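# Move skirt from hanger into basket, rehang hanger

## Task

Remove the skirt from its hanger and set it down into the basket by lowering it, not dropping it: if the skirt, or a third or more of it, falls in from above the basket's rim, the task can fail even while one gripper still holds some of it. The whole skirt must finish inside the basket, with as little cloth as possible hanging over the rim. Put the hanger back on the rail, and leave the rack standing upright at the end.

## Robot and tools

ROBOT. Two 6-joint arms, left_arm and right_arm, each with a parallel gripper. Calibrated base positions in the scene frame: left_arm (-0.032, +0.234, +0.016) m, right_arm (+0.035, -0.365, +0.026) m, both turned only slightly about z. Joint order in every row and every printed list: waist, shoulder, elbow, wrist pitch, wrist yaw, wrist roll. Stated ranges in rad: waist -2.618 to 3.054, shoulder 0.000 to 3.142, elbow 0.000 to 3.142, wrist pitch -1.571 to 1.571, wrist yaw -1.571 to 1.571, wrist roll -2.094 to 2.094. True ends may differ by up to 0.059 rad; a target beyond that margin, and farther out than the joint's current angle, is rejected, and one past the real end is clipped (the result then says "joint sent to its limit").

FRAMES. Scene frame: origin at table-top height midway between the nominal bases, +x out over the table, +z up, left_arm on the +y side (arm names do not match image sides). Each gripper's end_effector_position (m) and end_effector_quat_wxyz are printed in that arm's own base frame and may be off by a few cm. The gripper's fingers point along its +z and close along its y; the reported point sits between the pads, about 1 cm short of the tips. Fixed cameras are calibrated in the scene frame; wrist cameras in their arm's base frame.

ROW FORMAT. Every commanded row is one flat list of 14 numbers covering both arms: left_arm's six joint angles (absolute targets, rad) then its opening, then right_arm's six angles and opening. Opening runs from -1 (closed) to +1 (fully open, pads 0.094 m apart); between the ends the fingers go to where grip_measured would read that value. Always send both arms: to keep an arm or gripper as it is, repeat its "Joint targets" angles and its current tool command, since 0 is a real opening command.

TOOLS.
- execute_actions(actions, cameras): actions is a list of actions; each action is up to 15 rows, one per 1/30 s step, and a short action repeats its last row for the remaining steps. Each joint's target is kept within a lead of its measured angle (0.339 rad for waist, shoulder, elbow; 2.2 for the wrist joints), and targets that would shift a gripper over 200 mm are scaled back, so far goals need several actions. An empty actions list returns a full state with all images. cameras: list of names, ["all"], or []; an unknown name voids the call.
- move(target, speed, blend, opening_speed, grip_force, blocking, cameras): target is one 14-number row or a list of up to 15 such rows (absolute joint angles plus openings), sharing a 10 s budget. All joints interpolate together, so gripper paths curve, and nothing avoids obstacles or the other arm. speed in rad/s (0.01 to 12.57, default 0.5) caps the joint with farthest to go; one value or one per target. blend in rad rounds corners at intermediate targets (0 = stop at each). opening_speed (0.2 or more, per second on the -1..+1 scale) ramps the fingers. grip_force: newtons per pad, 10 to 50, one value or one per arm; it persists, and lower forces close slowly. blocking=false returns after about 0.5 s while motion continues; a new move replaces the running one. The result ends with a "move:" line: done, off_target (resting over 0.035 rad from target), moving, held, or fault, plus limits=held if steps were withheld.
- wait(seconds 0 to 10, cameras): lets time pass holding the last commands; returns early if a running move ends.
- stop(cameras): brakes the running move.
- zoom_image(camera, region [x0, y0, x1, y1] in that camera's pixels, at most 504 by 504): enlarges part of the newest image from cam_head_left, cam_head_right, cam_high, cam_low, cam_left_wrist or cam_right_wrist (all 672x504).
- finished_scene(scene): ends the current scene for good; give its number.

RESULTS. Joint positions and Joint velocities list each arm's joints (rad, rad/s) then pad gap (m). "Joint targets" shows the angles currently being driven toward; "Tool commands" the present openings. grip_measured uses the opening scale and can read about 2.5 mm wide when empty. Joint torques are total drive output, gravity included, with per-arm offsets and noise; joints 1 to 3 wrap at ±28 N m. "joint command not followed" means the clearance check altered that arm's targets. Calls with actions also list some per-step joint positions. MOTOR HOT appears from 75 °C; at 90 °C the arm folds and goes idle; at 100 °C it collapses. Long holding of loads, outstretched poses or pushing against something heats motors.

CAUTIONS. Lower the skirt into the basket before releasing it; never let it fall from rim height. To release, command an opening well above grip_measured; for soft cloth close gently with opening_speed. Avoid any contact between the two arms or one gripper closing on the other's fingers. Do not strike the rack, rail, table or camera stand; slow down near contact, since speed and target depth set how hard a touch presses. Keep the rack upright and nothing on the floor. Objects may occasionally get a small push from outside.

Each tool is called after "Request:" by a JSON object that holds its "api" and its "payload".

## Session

Request:
{"api": "execute_actions", "payload": {"actions": []}}

Scene clock: 0.00 s.
left_arm: end_effector_position=(+0.2451, -0.2393, +0.4719) grip_measured=-0.842 end_effector_quat_wxyz=(+0.521, +0.278, +0.787, -0.179) | right_arm: end_effector_position=(+0.3838, +0.0010, +0.4071) grip_measured=+1.000 end_effector_quat_wxyz=(+0.707, +0.000, +0.707, +0.000)
Joint positions: left_arm=[-0.875 1.323 1.974 -1.062 -0.188 -0.072 0.007] | right_arm=[0 1.047 1.047 0 0 0 0.094]
Joint velocities: within noise
Joint torques (N m): no reading
Motor temperatures (°C): left_arm=[26 27 34 31 23 26 24] | right_arm=[27 24 30 26 23 24 25]
Heat: left arm: 34 °C; right arm: 30 °C.
Joint targets: left_arm=[-0.875 1.315 1.986 -1.023 -0.190 -0.073] | right_arm=[0.000 1.040 1.058 0.004 0.000 0.000]
Tool commands: left_gripper/opening=-1.0 right_gripper/opening=+1.0
camera_calibration:
cam_left_wrist: T_world_to_cam=[[-0.626239, -0.779604, -0.00642835, -0.029052], [-0.584981, 0.475321, -0.657166, 0.6028], [0.515385, -0.407783, -0.753718, 0.217845], [0, 0, 0, 1]] pos_world=[0.222159, -0.220339, 0.560147]

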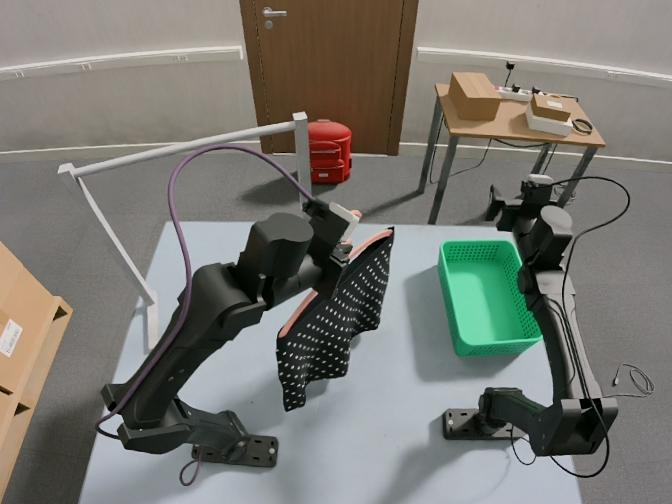

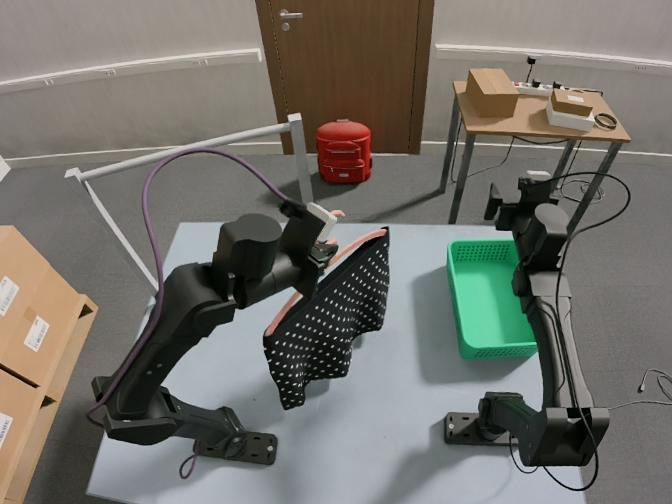

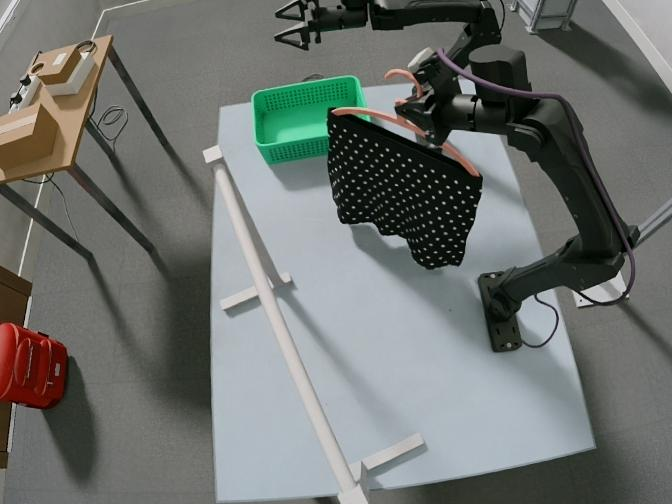

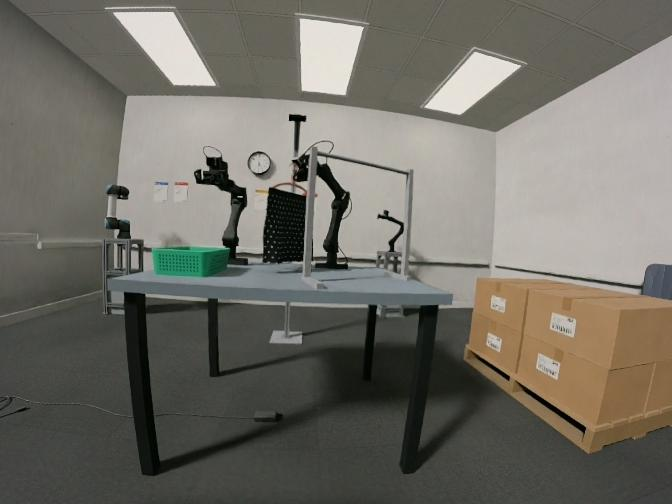

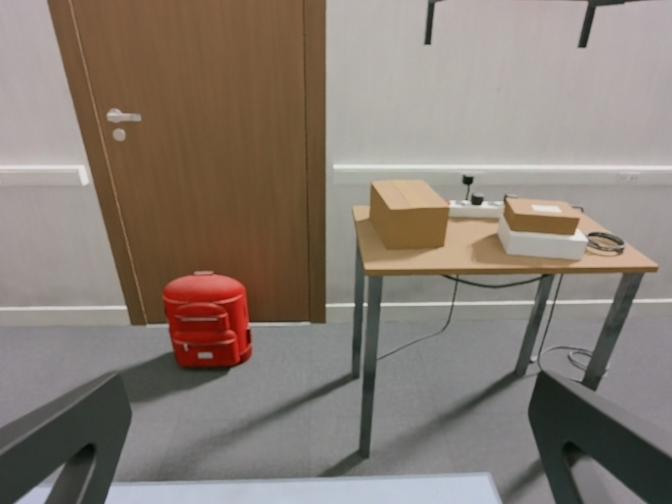

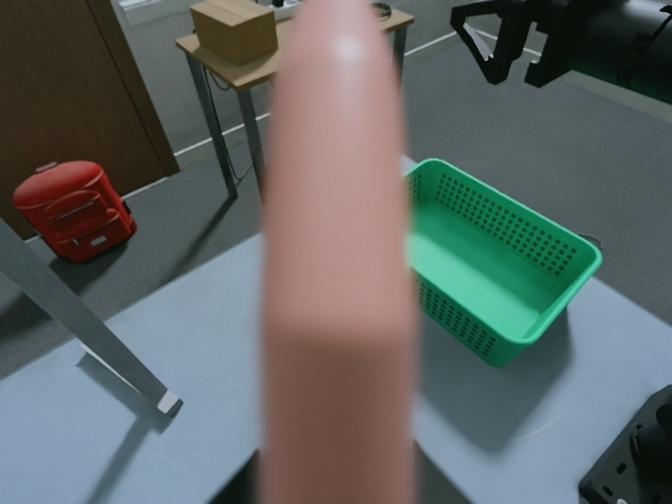

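Request:
{"api": "zoom_image", "payload": {"camera": "cam_high", "region": [310, 50, 500, 280]}}

Request:
{"api": "move", "payload": {"target": [-0.046,1.112,1.476,-1.079,0.944,0.613,-1.0,0.213,1.60,0.673,0.93,-1.5,0.0,1.0], "speed": 0.6, "cameras": ["all"]}}

Request:
{"api": "zoom_image", "payload": {"camera": "cam_left_wrist", "region": [60, 0, 380, 400]}}

Request:
{"api": "zoom_image", "payload": {"camera": "cam_head_left", "region": [190, 220, 410, 430]}}

Request:
{"api": "zoom_image", "payload": {"camera": "cam_low", "region": [240, 130, 370, 290]}}

Scaled by 2.191.

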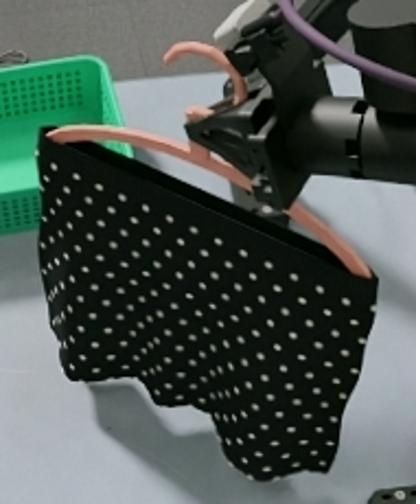

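Scene clock: 6.13 s.
left_arm: end_effector_position=(+0.2442, -0.1545, +0.3759) grip_measured=-0.842 end_effector_quat_wxyz=(+0.458, +0.434, +0.720, -0.288) | right_arm: end_effector_position=(+0.2647, +0.2395, +0.2275) grip_measured=+1.000 end_effector_quat_wxyz=(-0.471, +0.533, -0.464, -0.528)
Joint positions: left_arm=[-0.052 1.136 1.484 -1.089 0.911 0.607 0.007] | right_arm=[0.204 1.59 0.683 0.918 -1.492 0 0.094]
Joint torques (N m): left_arm=[0.62 -4.25 6.01 1.58 0.58 0] | right_arm=[0.77 -5.64 5.09 1.33 -0.09 -0.03]
Heat: left arm: 35 °C; right arm: 30 °C.
Joint targets: left_arm=[-0.046 1.112 1.476 -1.079 0.944 0.613] | right_arm=[0.213 1.600 0.673 0.930 -1.500 0.000]
move: done
camera_calibration:
cam_left_wrist: T_world_to_cam=[[-0.890197, -0.455185, 0.018876, 0.140963], [-0.360759, 0.679016, -0.639367, 0.468882], [0.278213, -0.575972, -0.76867, 0.218115], [0, 0, 0, 1]] pos_world=[0.233955, -0.128586, 0.464786]
cam_right_wrist: T_world_to_cam=[[0.990434, 0.135866, 0.0241049, -0.301806], [0.0808122, -0.429531, -0.899429, 0.321777], [-0.111848, 0.892773, -0.436402, 0.00679143], [0, 0, 0, 1]] pos_world=[0.273675, 0.173155, 0.299654]

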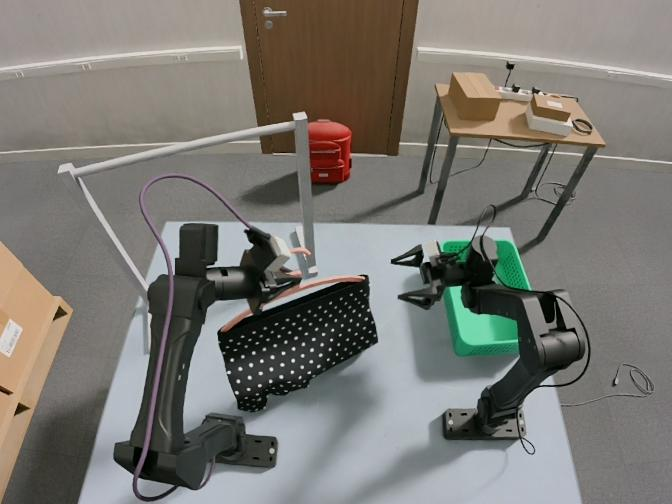

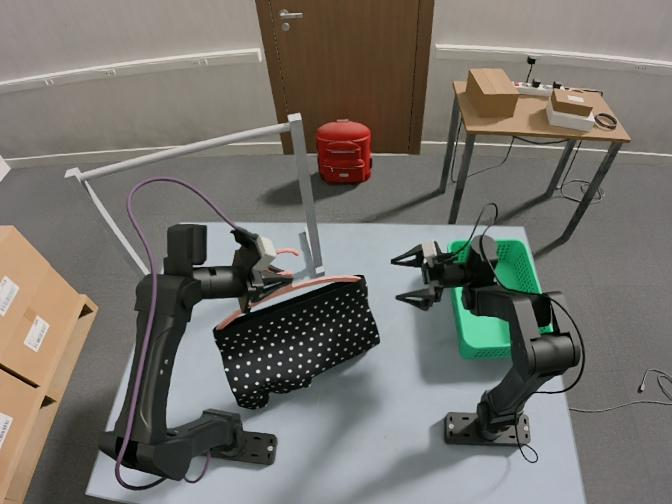

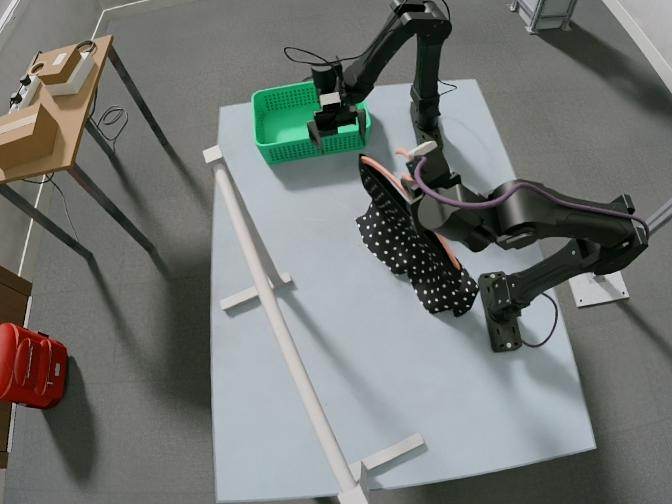

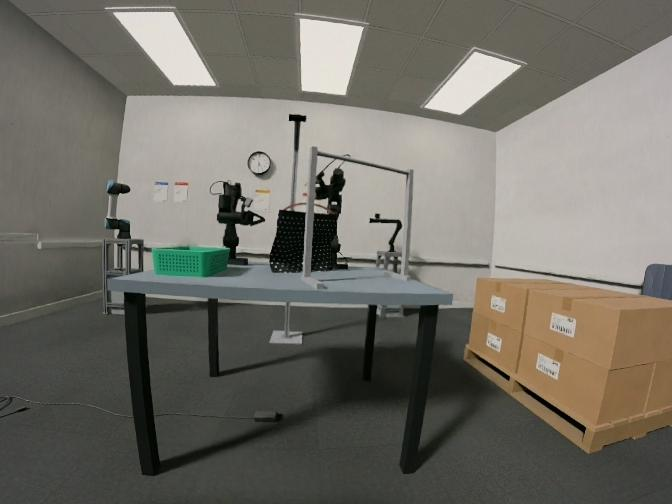

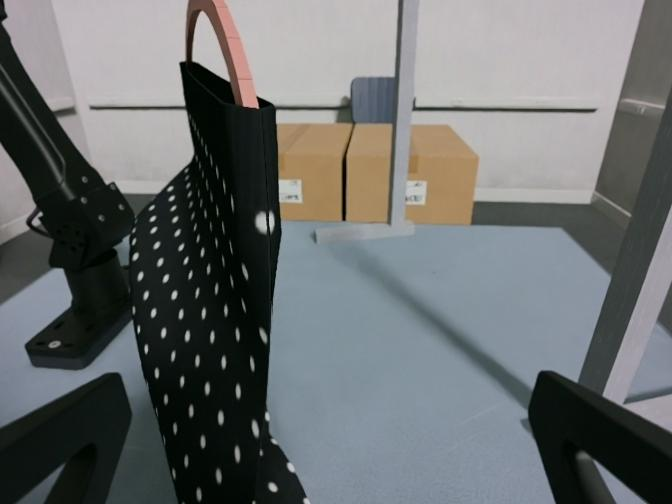

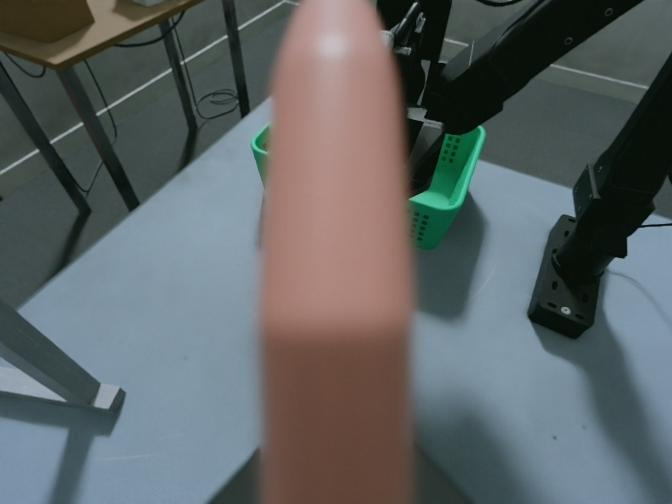

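Scaled by 1.260.

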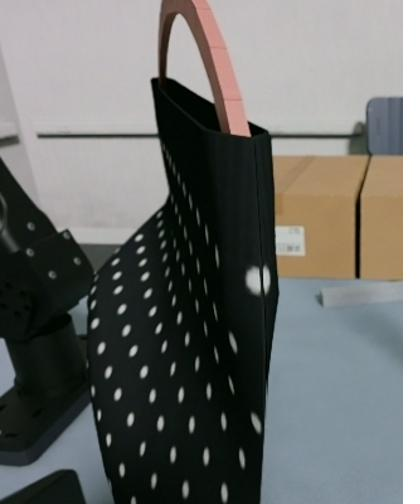

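Scaled by 2.291.

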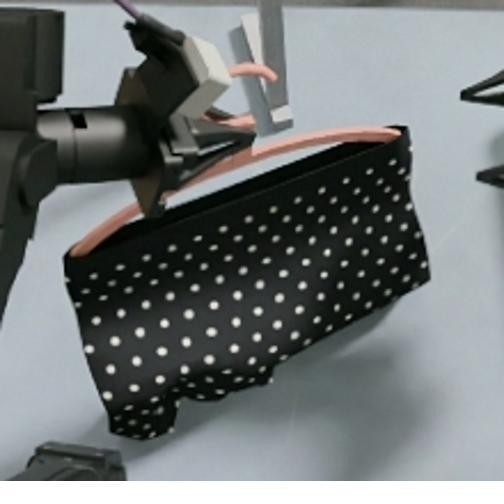

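Scaled by 3.150.

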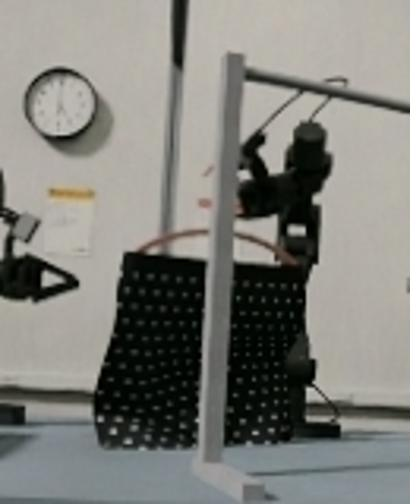

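Request:
{"api": "move", "payload": {"target": [-0.046,1.112,1.476,-1.079,0.944,0.613,-1.0,0.516,1.667,0.683,0.984,-1.251,0.0,1.0], "speed": 0.35, "cameras": ["cam_left_wrist","cam_high"]}}

Request:
{"api": "zoom_image", "payload": {"camera": "cam_left_wrist", "region": [130, 0, 530, 504]}}

Scene clock: 14.90 s.
left_arm: end_effector_position=(+0.2442, -0.1545, +0.3759) grip_measured=-0.842 end_effector_quat_wxyz=(+0.458, +0.434, +0.720, -0.288) | right_arm: end_effector_position=(+0.2254, +0.3249, +0.2133) grip_measured=+1.000 end_effector_quat_wxyz=(-0.448, +0.547, -0.448, -0.547)
Joint positions: left_arm=[-0.052 1.136 1.484 -1.089 0.911 0.608 0.007] | right_arm=[0.513 1.654 0.683 0.971 -1.258 0 0.094]
Joint torques (N m): left_arm=[0.62 -4.23 6.08 1.58 0.57 0.01] | right_arm=[0.32 -6.02 5.67 1.46 0.02 -0.04]
Heat: left arm: 35 °C; right arm: 31 °C.
Joint targets: left_arm=[-0.046 1.112 1.476 -1.079 0.944 0.613] | right_arm=[0.516 1.667 0.683 0.984 -1.251 0.000]
move: done
camera_calibration:
cam_left_wrist: T_world_to_cam=[[-0.890347, -0.454908, 0.0184904, 0.141213], [-0.360381, 0.679357, -0.639218, 0.468769], [0.278224, -0.575789, -0.768803, 0.218199], [0, 0, 0, 1]] pos_world=[0.233956, -0.128586, 0.464786]
Images, in order (width x height): cam_high 672x504, cam_left_wrist 672x504.

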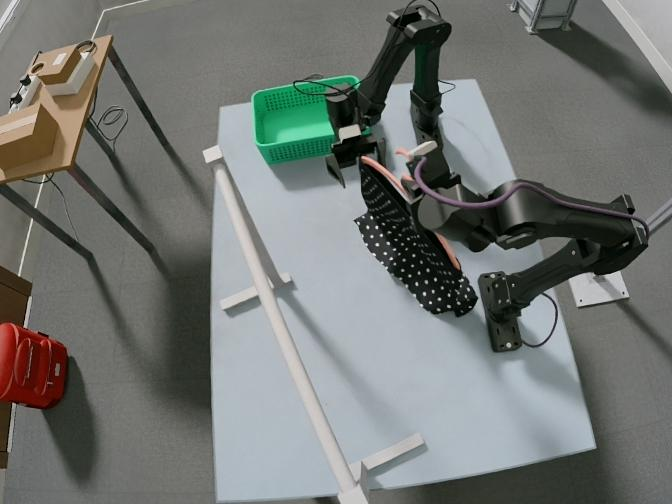

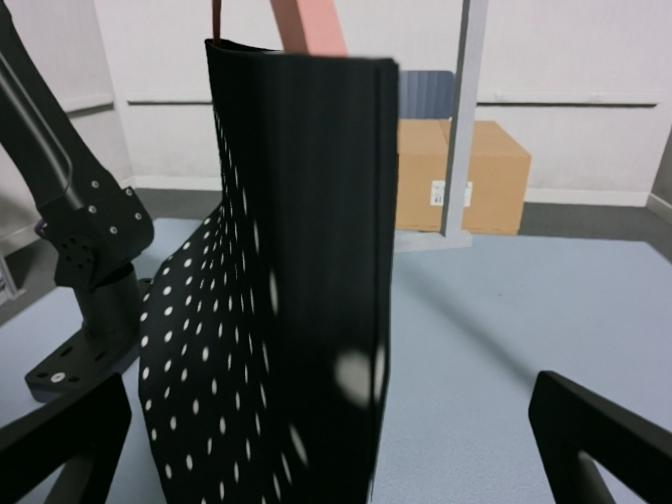

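Scaled by 1.000.

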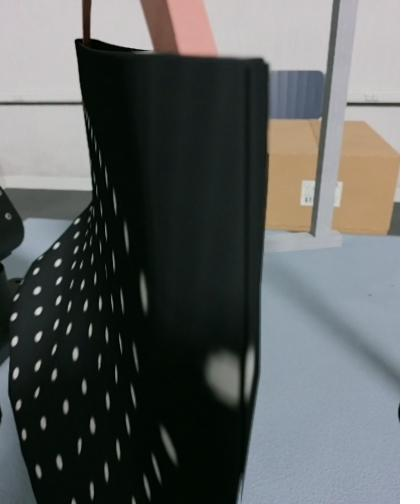

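Request:
{"api": "move", "payload": {"target": [[-0.046,1.112,1.476,-1.079,0.944,0.613,-1.0,0.516,1.667,0.683,0.984,-1.251,0.0,-1.0],[0.063,0.906,0.92,0.007,1.1815,0.0,-1.0,0.516,1.8085,0.6285,1.18,-1.251,0.0,-1.0]], "speed": 0.4, "opening_speed": 2, "cameras": ["cam_left_wrist","cam_high","cam_head_left"]}}

Request:
{"api": "zoom_image", "payload": {"camera": "cam_head_left", "region": [190, 220, 410, 430]}}

Request:
{"api": "zoom_image", "payload": {"camera": "cam_high", "region": [310, 110, 490, 330]}}

Scene clock: 22.20 s.
left_arm: end_effector_position=(+0.2628, -0.1497, +0.3585) grip_measured=-0.836 end_effector_quat_wxyz=(+0.570, +0.364, +0.632, -0.379) | right_arm: end_effector_position=(+0.2193, +0.3246, +0.1904) grip_measured=-0.879 end_effector_quat_wxyz=(-0.446, +0.560, -0.420, -0.558)
Joint positions: left_arm=[0.057 0.948 0.9 -0.114 1.161 0.084 0.008] | right_arm=[0.513 1.777 0.652 1.199 -1.31 0.041 0.006]
Joint torques (N m): left_arm=[0.68 -5.24 9.46 2.83 0.27 -1.02] | right_arm=[0.24 -4.77 2.81 1.02 0.67 -0.39]
Heat: left arm: 36 °C; right arm: 31 °C.
Joint targets: left_arm=[0.063 0.906 0.920 0.007 1.181 0.000] | right_arm=[0.516 1.808 0.628 1.180 -1.251 0.000]
move: off_target (left_arm, right_arm); left_arm: the wrist pitch is farthest, 0.121 rad from its target; right_arm: the wrist yaw is farthest, 0.059 rad from its target
camera_calibration:
cam_left_wrist: T_world_to_cam=[[-0.893039, -0.445298, 0.0647371, 0.145754], [-0.270012, 0.41521, -0.868731, 0.48003], [0.359965, -0.793291, -0.491035, 0.0487448], [0, 0, 0, 1]] pos_world=[0.242231, -0.0957405, 0.431517]
Images, in order (width x height): cam_head_left 672x504, cam_high 672x504, cam_left_wrist 672x504.

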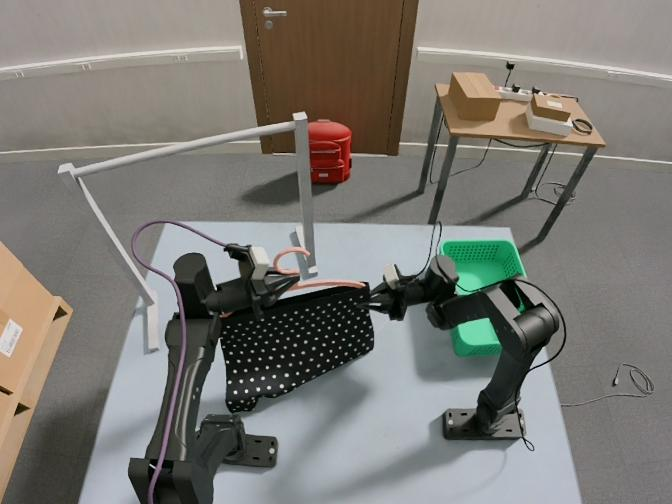

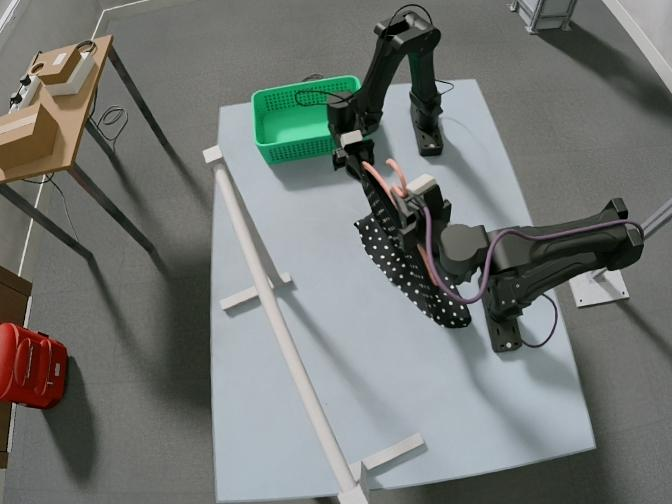

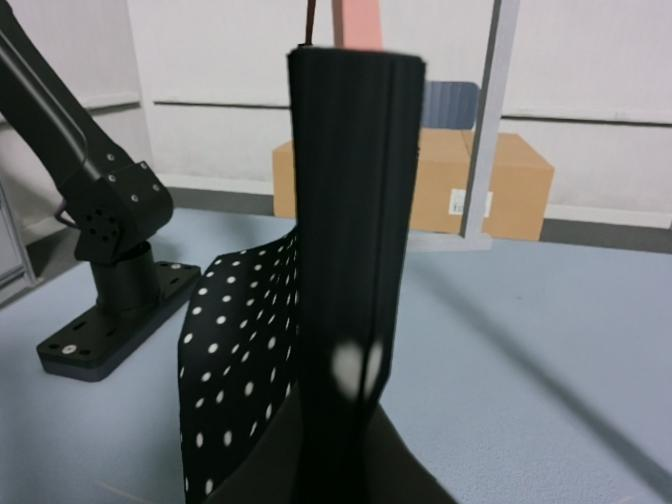

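Scaled by 2.291.

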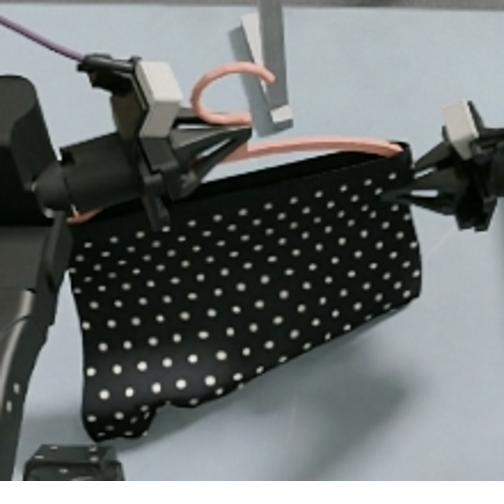

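Scaled by 2.291.

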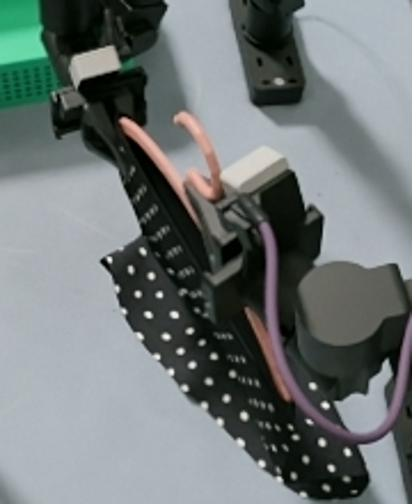

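Request:
{"api": "move", "payload": {"target": [0.10,0.9185,0.7555,0.95,1.105,-0.42,-1.0,0.516,1.982,0.6025,1.3795,-1.251,0.0,-1.0], "speed": 0.3, "cameras": ["cam_left_wrist","cam_high","cam_head_left"]}}

Request:
{"api": "zoom_image", "payload": {"camera": "cam_head_left", "region": [190, 220, 410, 430]}}

Request:
{"api": "zoom_image", "payload": {"camera": "cam_high", "region": [310, 110, 490, 330]}}

Scene clock: 27.77 s.
left_arm: end_effector_position=(+0.2469, -0.1494, +0.3793) grip_measured=-0.847 end_effector_quat_wxyz=(+0.625, +0.392, +0.535, -0.411) | right_arm: end_effector_position=(+0.2258, +0.3294, +0.1868) grip_measured=-0.876 end_effector_quat_wxyz=(-0.518, +0.573, -0.360, -0.523)
Joint positions: left_arm=[0.094 0.962 0.694 0.701 1.282 -0.367 0.007] | right_arm=[0.522 1.912 0.652 1.541 -1.267 0.048 0.006]
Joint torques (N m): left_arm=[0.65 -5.34 13.01 3.79 -1.93 -0.68] | right_arm=[-0.57 -1.65 -0.17 -0.48 0.29 -0.48]
Motor temperatures (°C): left_arm=[26 27 38 39 24 26 26] | right_arm=[27 25 30 28 23 25 26]
Heat: left arm: 39 °C; right arm: 30 °C.
Joint targets: left_arm=[0.100 0.919 0.755 0.950 1.105 -0.420] | right_arm=[0.516 1.982 0.602 1.379 -1.251 0.000]
move: off_target (left_arm, right_arm); left_arm: the wrist pitch is farthest, 0.249 rad from its target; right_arm: the wrist pitch is farthest, 0.161 rad from its target
camera_calibration:
cam_left_wrist: T_world_to_cam=[[-0.934524, -0.352356, -0.0501102, 0.198156], [-0.0701384, 0.320372, -0.944692, 0.459037], [0.348921, -0.879322, -0.324108, -0.00844527], [0, 0, 0, 1]] pos_world=[0.220324, -0.0846673, 0.440841]
Images, in order (width x height): cam_head_left 672x504, cam_high 672x504, cam_left_wrist 672x504.

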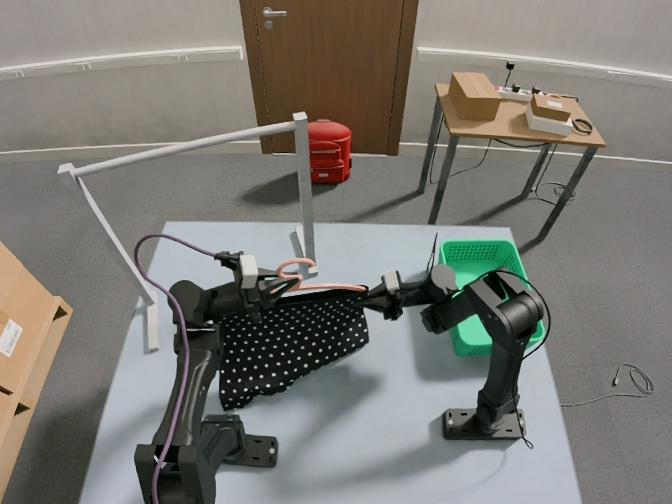

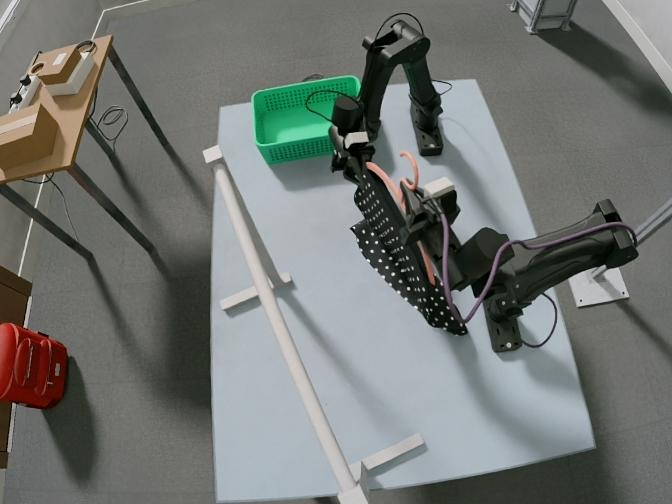

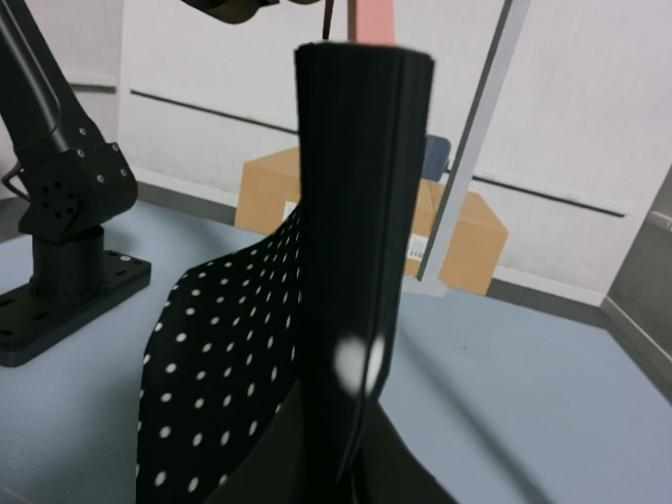

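Scaled by 2.291.

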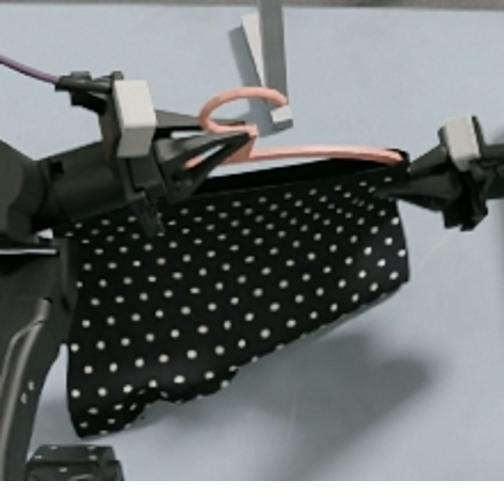

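Scaled by 2.291.

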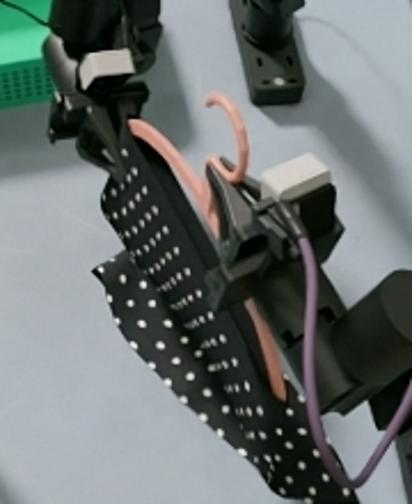

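Request:
{"api": "move", "payload": {"target": [[0.063,0.906,0.899,0.007,1.1815,0.0,-1.0,0.516,1.72,0.665,1.06,-1.251,0.0,-1.0],[0.063,0.906,0.899,0.007,1.1815,0.0,-1.0,0.516,1.72,0.665,1.06,-1.251,0.0,1.0],[0.063,0.906,0.899,0.007,1.1815,0.0,-1.0,0.25,1.40,0.75,0.55,-1.40,0.0,1.0]], "speed": 0.5, "cameras": ["all"]}}

Request:
{"api": "zoom_image", "payload": {"camera": "cam_left_wrist", "region": [120, 0, 420, 400]}}

Request:
{"api": "zoom_image", "payload": {"camera": "cam_head_left", "region": [190, 240, 410, 430]}}

Request:
{"api": "zoom_image", "payload": {"camera": "cam_low", "region": [240, 160, 370, 290]}}

Request:
{"api": "zoom_image", "payload": {"camera": "cam_high", "region": [310, 110, 490, 330]}}

Scene clock: 37.23 s.
left_arm: end_effector_position=(+0.2567, -0.1497, +0.3665) grip_measured=-0.852 end_effector_quat_wxyz=(+0.581, +0.362, +0.616, -0.389) | right_arm: end_effector_position=(+0.2534, +0.2507, +0.2543) grip_measured=+0.998 end_effector_quat_wxyz=(-0.437, +0.489, -0.522, -0.545)
Joint positions: left_arm=[0.066 0.922 0.863 0.001 1.187 -0.004 0.007] | right_arm=[0.256 1.421 0.722 0.566 -1.39 0.011 0.094]
Joint torques (N m): left_arm=[-0.23 -2.78 10.84 1.64 -0.03 0] | right_arm=[-0.51 -7.54 8.94 1.11 -0.23 -0.12]
Heat: left arm: 40 °C; right arm: 30 °C.
Joint targets: left_arm=[0.063 0.906 0.899 0.007 1.181 0.000] | right_arm=[0.250 1.400 0.750 0.550 -1.400 0.000]
move: off_target (left_arm); left_arm: the elbow is farthest, 0.036 rad from its target
camera_calibration:
cam_left_wrist: T_world_to_cam=[[-0.900055, -0.431901, 0.0579866, 0.146089], [-0.243253, 0.387544, -0.889178, 0.481858], [0.361564, -0.814415, -0.453872, 0.0377093], [0, 0, 0, 1]] pos_world=[0.235067, -0.0929344, 0.437102]
cam_right_wrist: T_world_to_cam=[[0.988206, 0.0833683, -0.12845, -0.240278], [-0.0753655, -0.465413, -0.881879, 0.395689], [-0.133303, 0.881158, -0.453641, 0.0199343], [0, 0, 0, 1]] pos_world=[0.269923, 0.186625, 0.327129]

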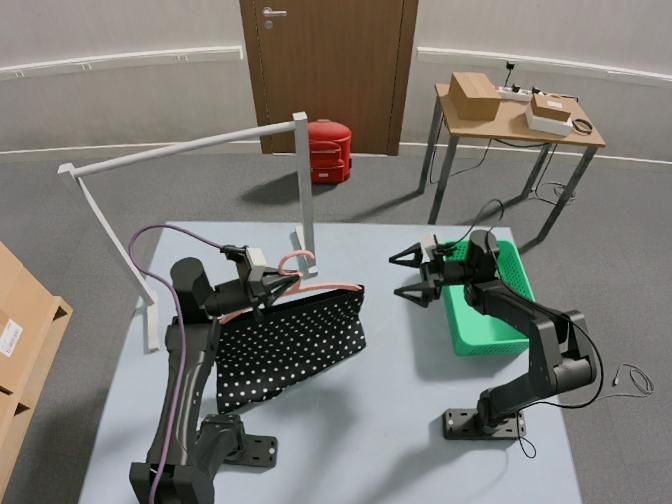

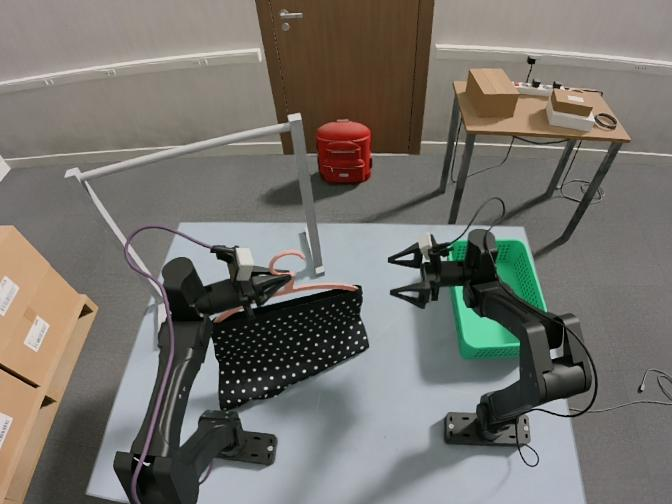

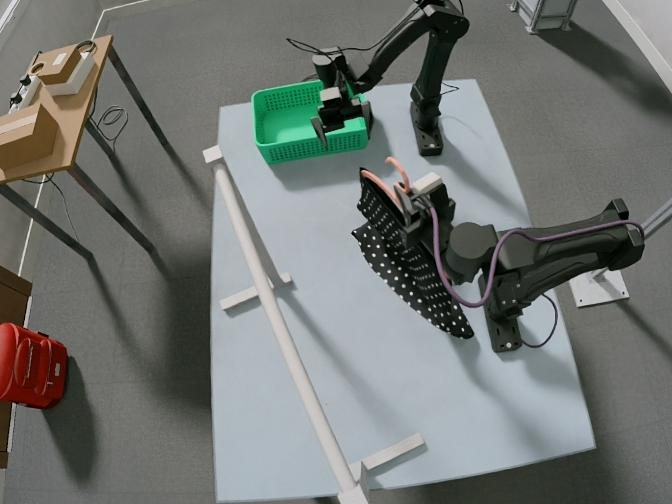

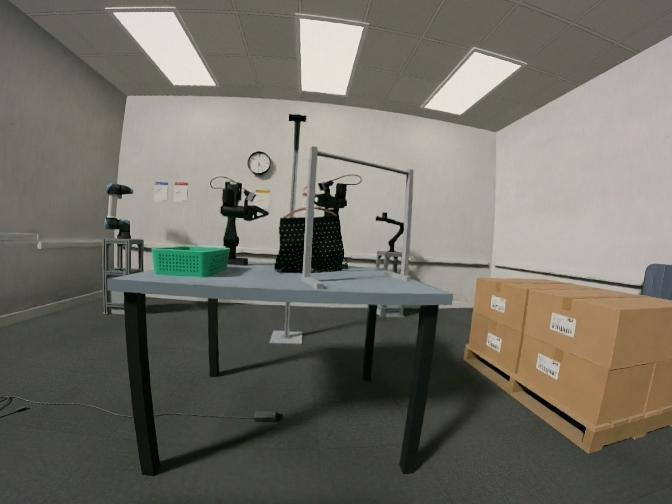

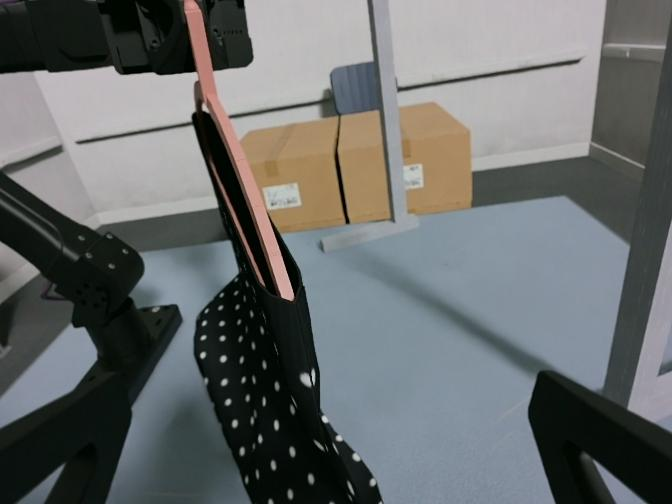

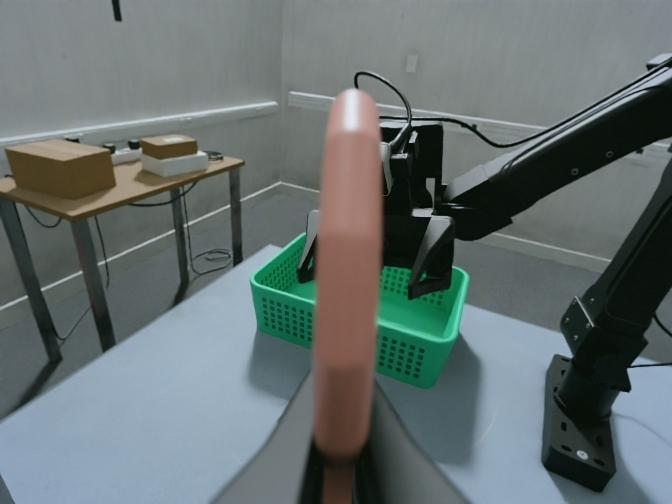

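Scaled by 1.260.

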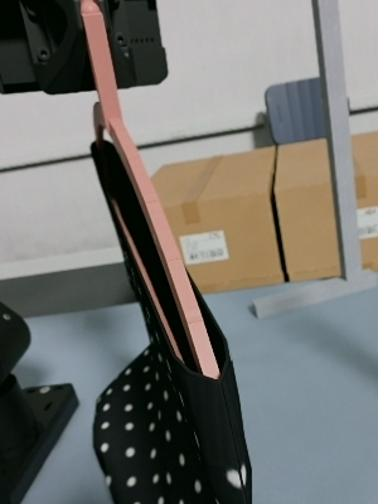

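Scaled by 2.291.

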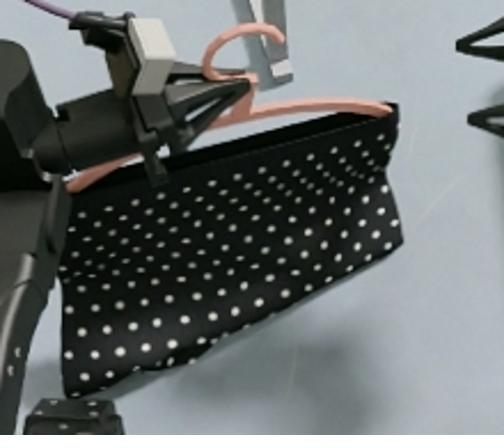

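Scaled by 3.877.

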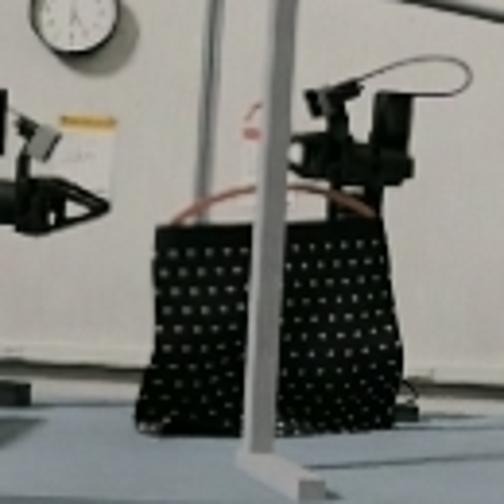

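Scaled by 2.291.

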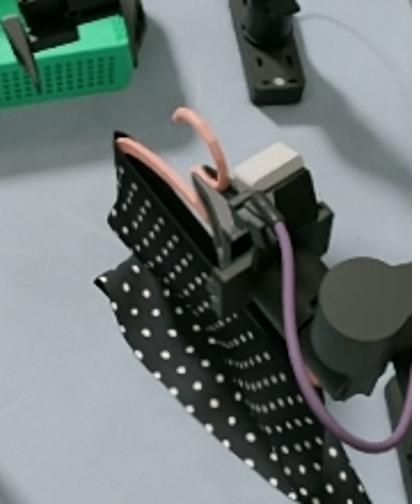

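Request:
{"api": "move", "payload": {"target": [[0.063,0.956,0.853,0.579,1.18,-0.444,-1.0,0.25,1.50,0.72,0.72,-1.40,0.0,1.0],[0.063,0.956,0.853,0.579,1.18,-0.444,-1.0,0.534,1.665,0.723,0.942,-1.233,0.0,1.0]], "speed": 0.5, "cameras": ["cam_left_wrist","cam_high","cam_head_left","cam_low"]}}

Request:
{"api": "zoom_image", "payload": {"camera": "cam_low", "region": [240, 140, 370, 290]}}

Request:
{"api": "zoom_image", "payload": {"camera": "cam_head_left", "region": [190, 220, 410, 430]}}

Scene clock: 49.70 s.
left_arm: end_effector_position=(+0.2510, -0.1504, +0.4314) grip_measured=-0.852 end_effector_quat_wxyz=(+0.635, +0.351, +0.544, -0.422) | right_arm: end_effector_position=(+0.2276, +0.3333, +0.2202) grip_measured=+0.998 end_effector_quat_wxyz=(-0.443, +0.545, -0.451, -0.551)
Joint positions: left_arm=[0.066 0.956 0.863 0.546 1.191 -0.439 0.007] | right_arm=[0.532 1.654 0.722 0.928 -1.24 0.011 0.094]
Joint torques (N m): left_arm=[-0.2 -1.48 6.64 1.65 -0.32 -0.11] | right_arm=[0.17 -6.15 5.82 1.49 0.06 -0.1]
Heat: left arm: 39 °C; right arm: 32 °C.
Joint targets: left_arm=[0.063 0.956 0.853 0.579 1.180 -0.444] | right_arm=[0.534 1.665 0.723 0.942 -1.233 0.000]
move: done
camera_calibration:
cam_left_wrist: T_world_to_cam=[[-0.919185, -0.393579, 0.0139503, 0.166572], [-0.123901, 0.255379, -0.958869, 0.518775], [0.373829, -0.883106, -0.283505, -0.0182763], [0, 0, 0, 1]] pos_world=[0.22422, -0.0830648, 0.489932]
Images, in order (width x height): cam_head_left 672x504, cam_high 672x504, cam_low 672x504, cam_left_wrist 672x504.

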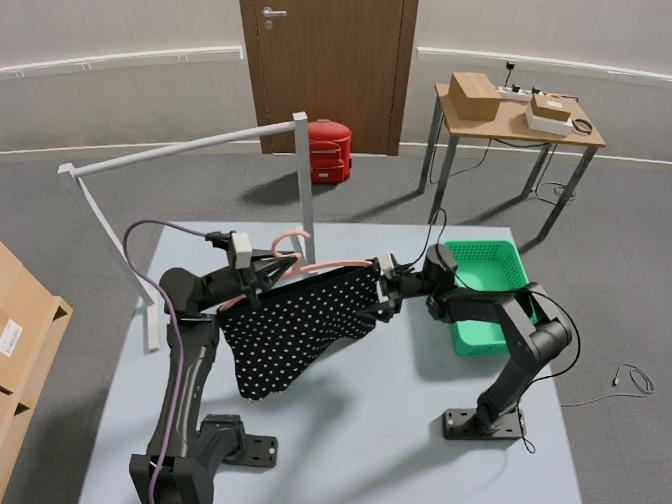

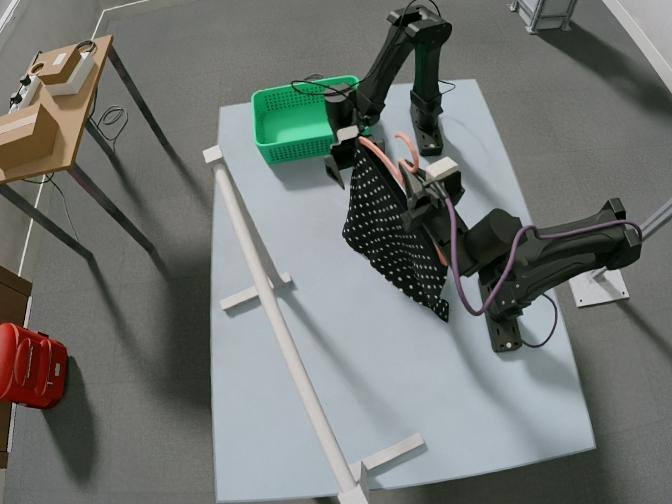

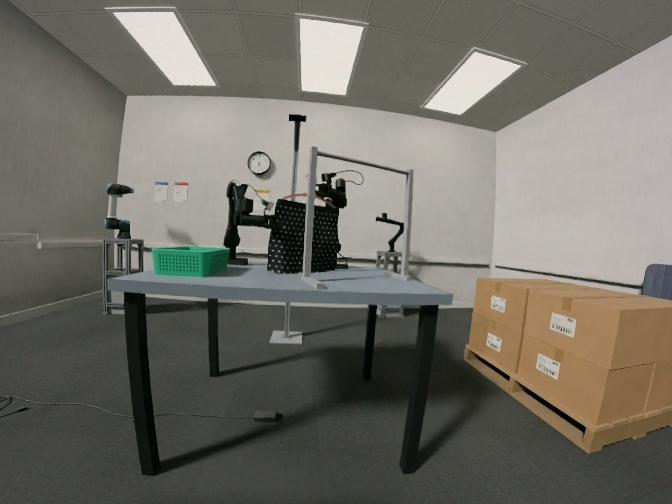

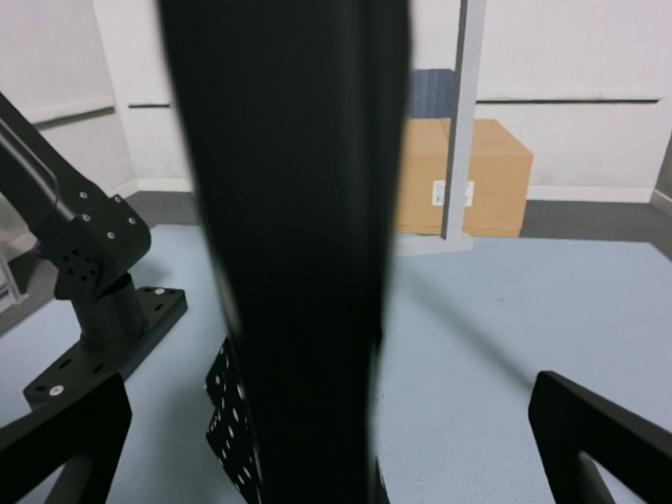

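Scaled by 3.360.

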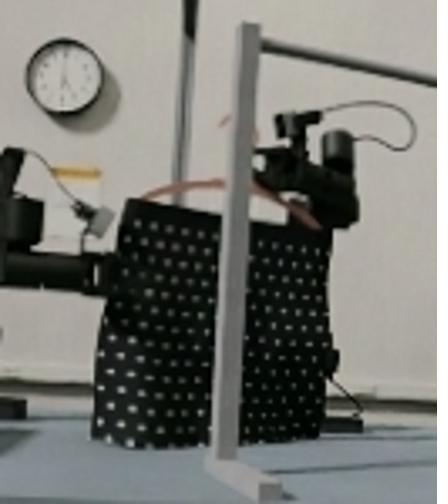

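Scaled by 2.291.

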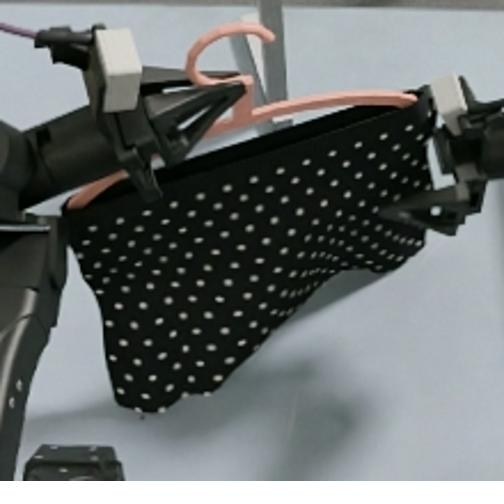

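Request:
{"api": "move", "payload": {"target": [0.063,0.956,0.853,0.579,1.18,-0.444,-1.0,0.534,1.665,0.723,0.942,-1.233,0.0,-1.0], "opening_speed": 2, "cameras": ["cam_left_wrist"]}}

Scene clock: 52.27 s.
left_arm: end_effector_position=(+0.2510, -0.1504, +0.4315) grip_measured=-0.852 end_effector_quat_wxyz=(+0.635, +0.351, +0.544, -0.422) | right_arm: end_effector_position=(+0.2278, +0.3333, +0.2204) grip_measured=-0.971 end_effector_quat_wxyz=(-0.444, +0.545, -0.451, -0.550)
Joint positions: left_arm=[0.066 0.956 0.863 0.546 1.191 -0.439 0.007] | right_arm=[0.532 1.654 0.722 0.93 -1.239 0.01 0.001]
Joint torques (N m): left_arm=[-0.2 -1.48 6.65 1.63 -0.32 -0.11] | right_arm=[0.21 -6.43 5.83 1.41 0.06 -0.1]
Heat: left arm: 38 °C; right arm: 32 °C.
Joint targets: left_arm=[0.063 0.956 0.853 0.579 1.180 -0.444] | right_arm=[0.534 1.665 0.723 0.942 -1.233 0.000]
move: done
camera_calibration:
cam_left_wrist: T_world_to_cam=[[-0.919181, -0.393612, 0.0132706, 0.16681], [-0.123242, 0.25547, -0.95893, 0.518653], [0.374057, -0.883065, -0.283332, -0.0183712], [0, 0, 0, 1]] pos_world=[0.224121, -0.0830645, 0.489934]
Images, in order (width x height): cam_left_wrist 672x504.

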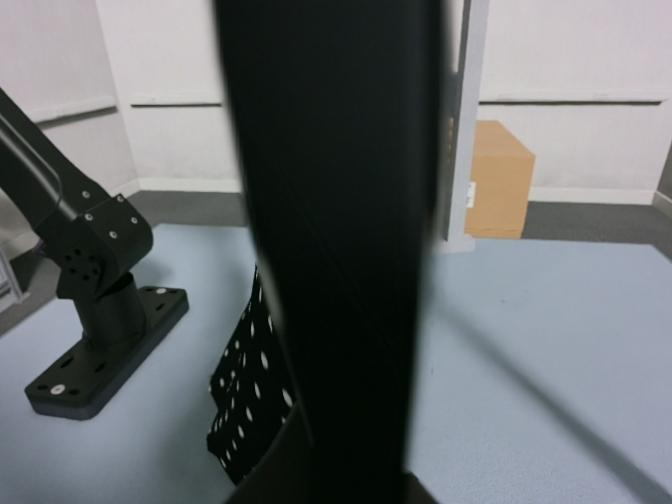

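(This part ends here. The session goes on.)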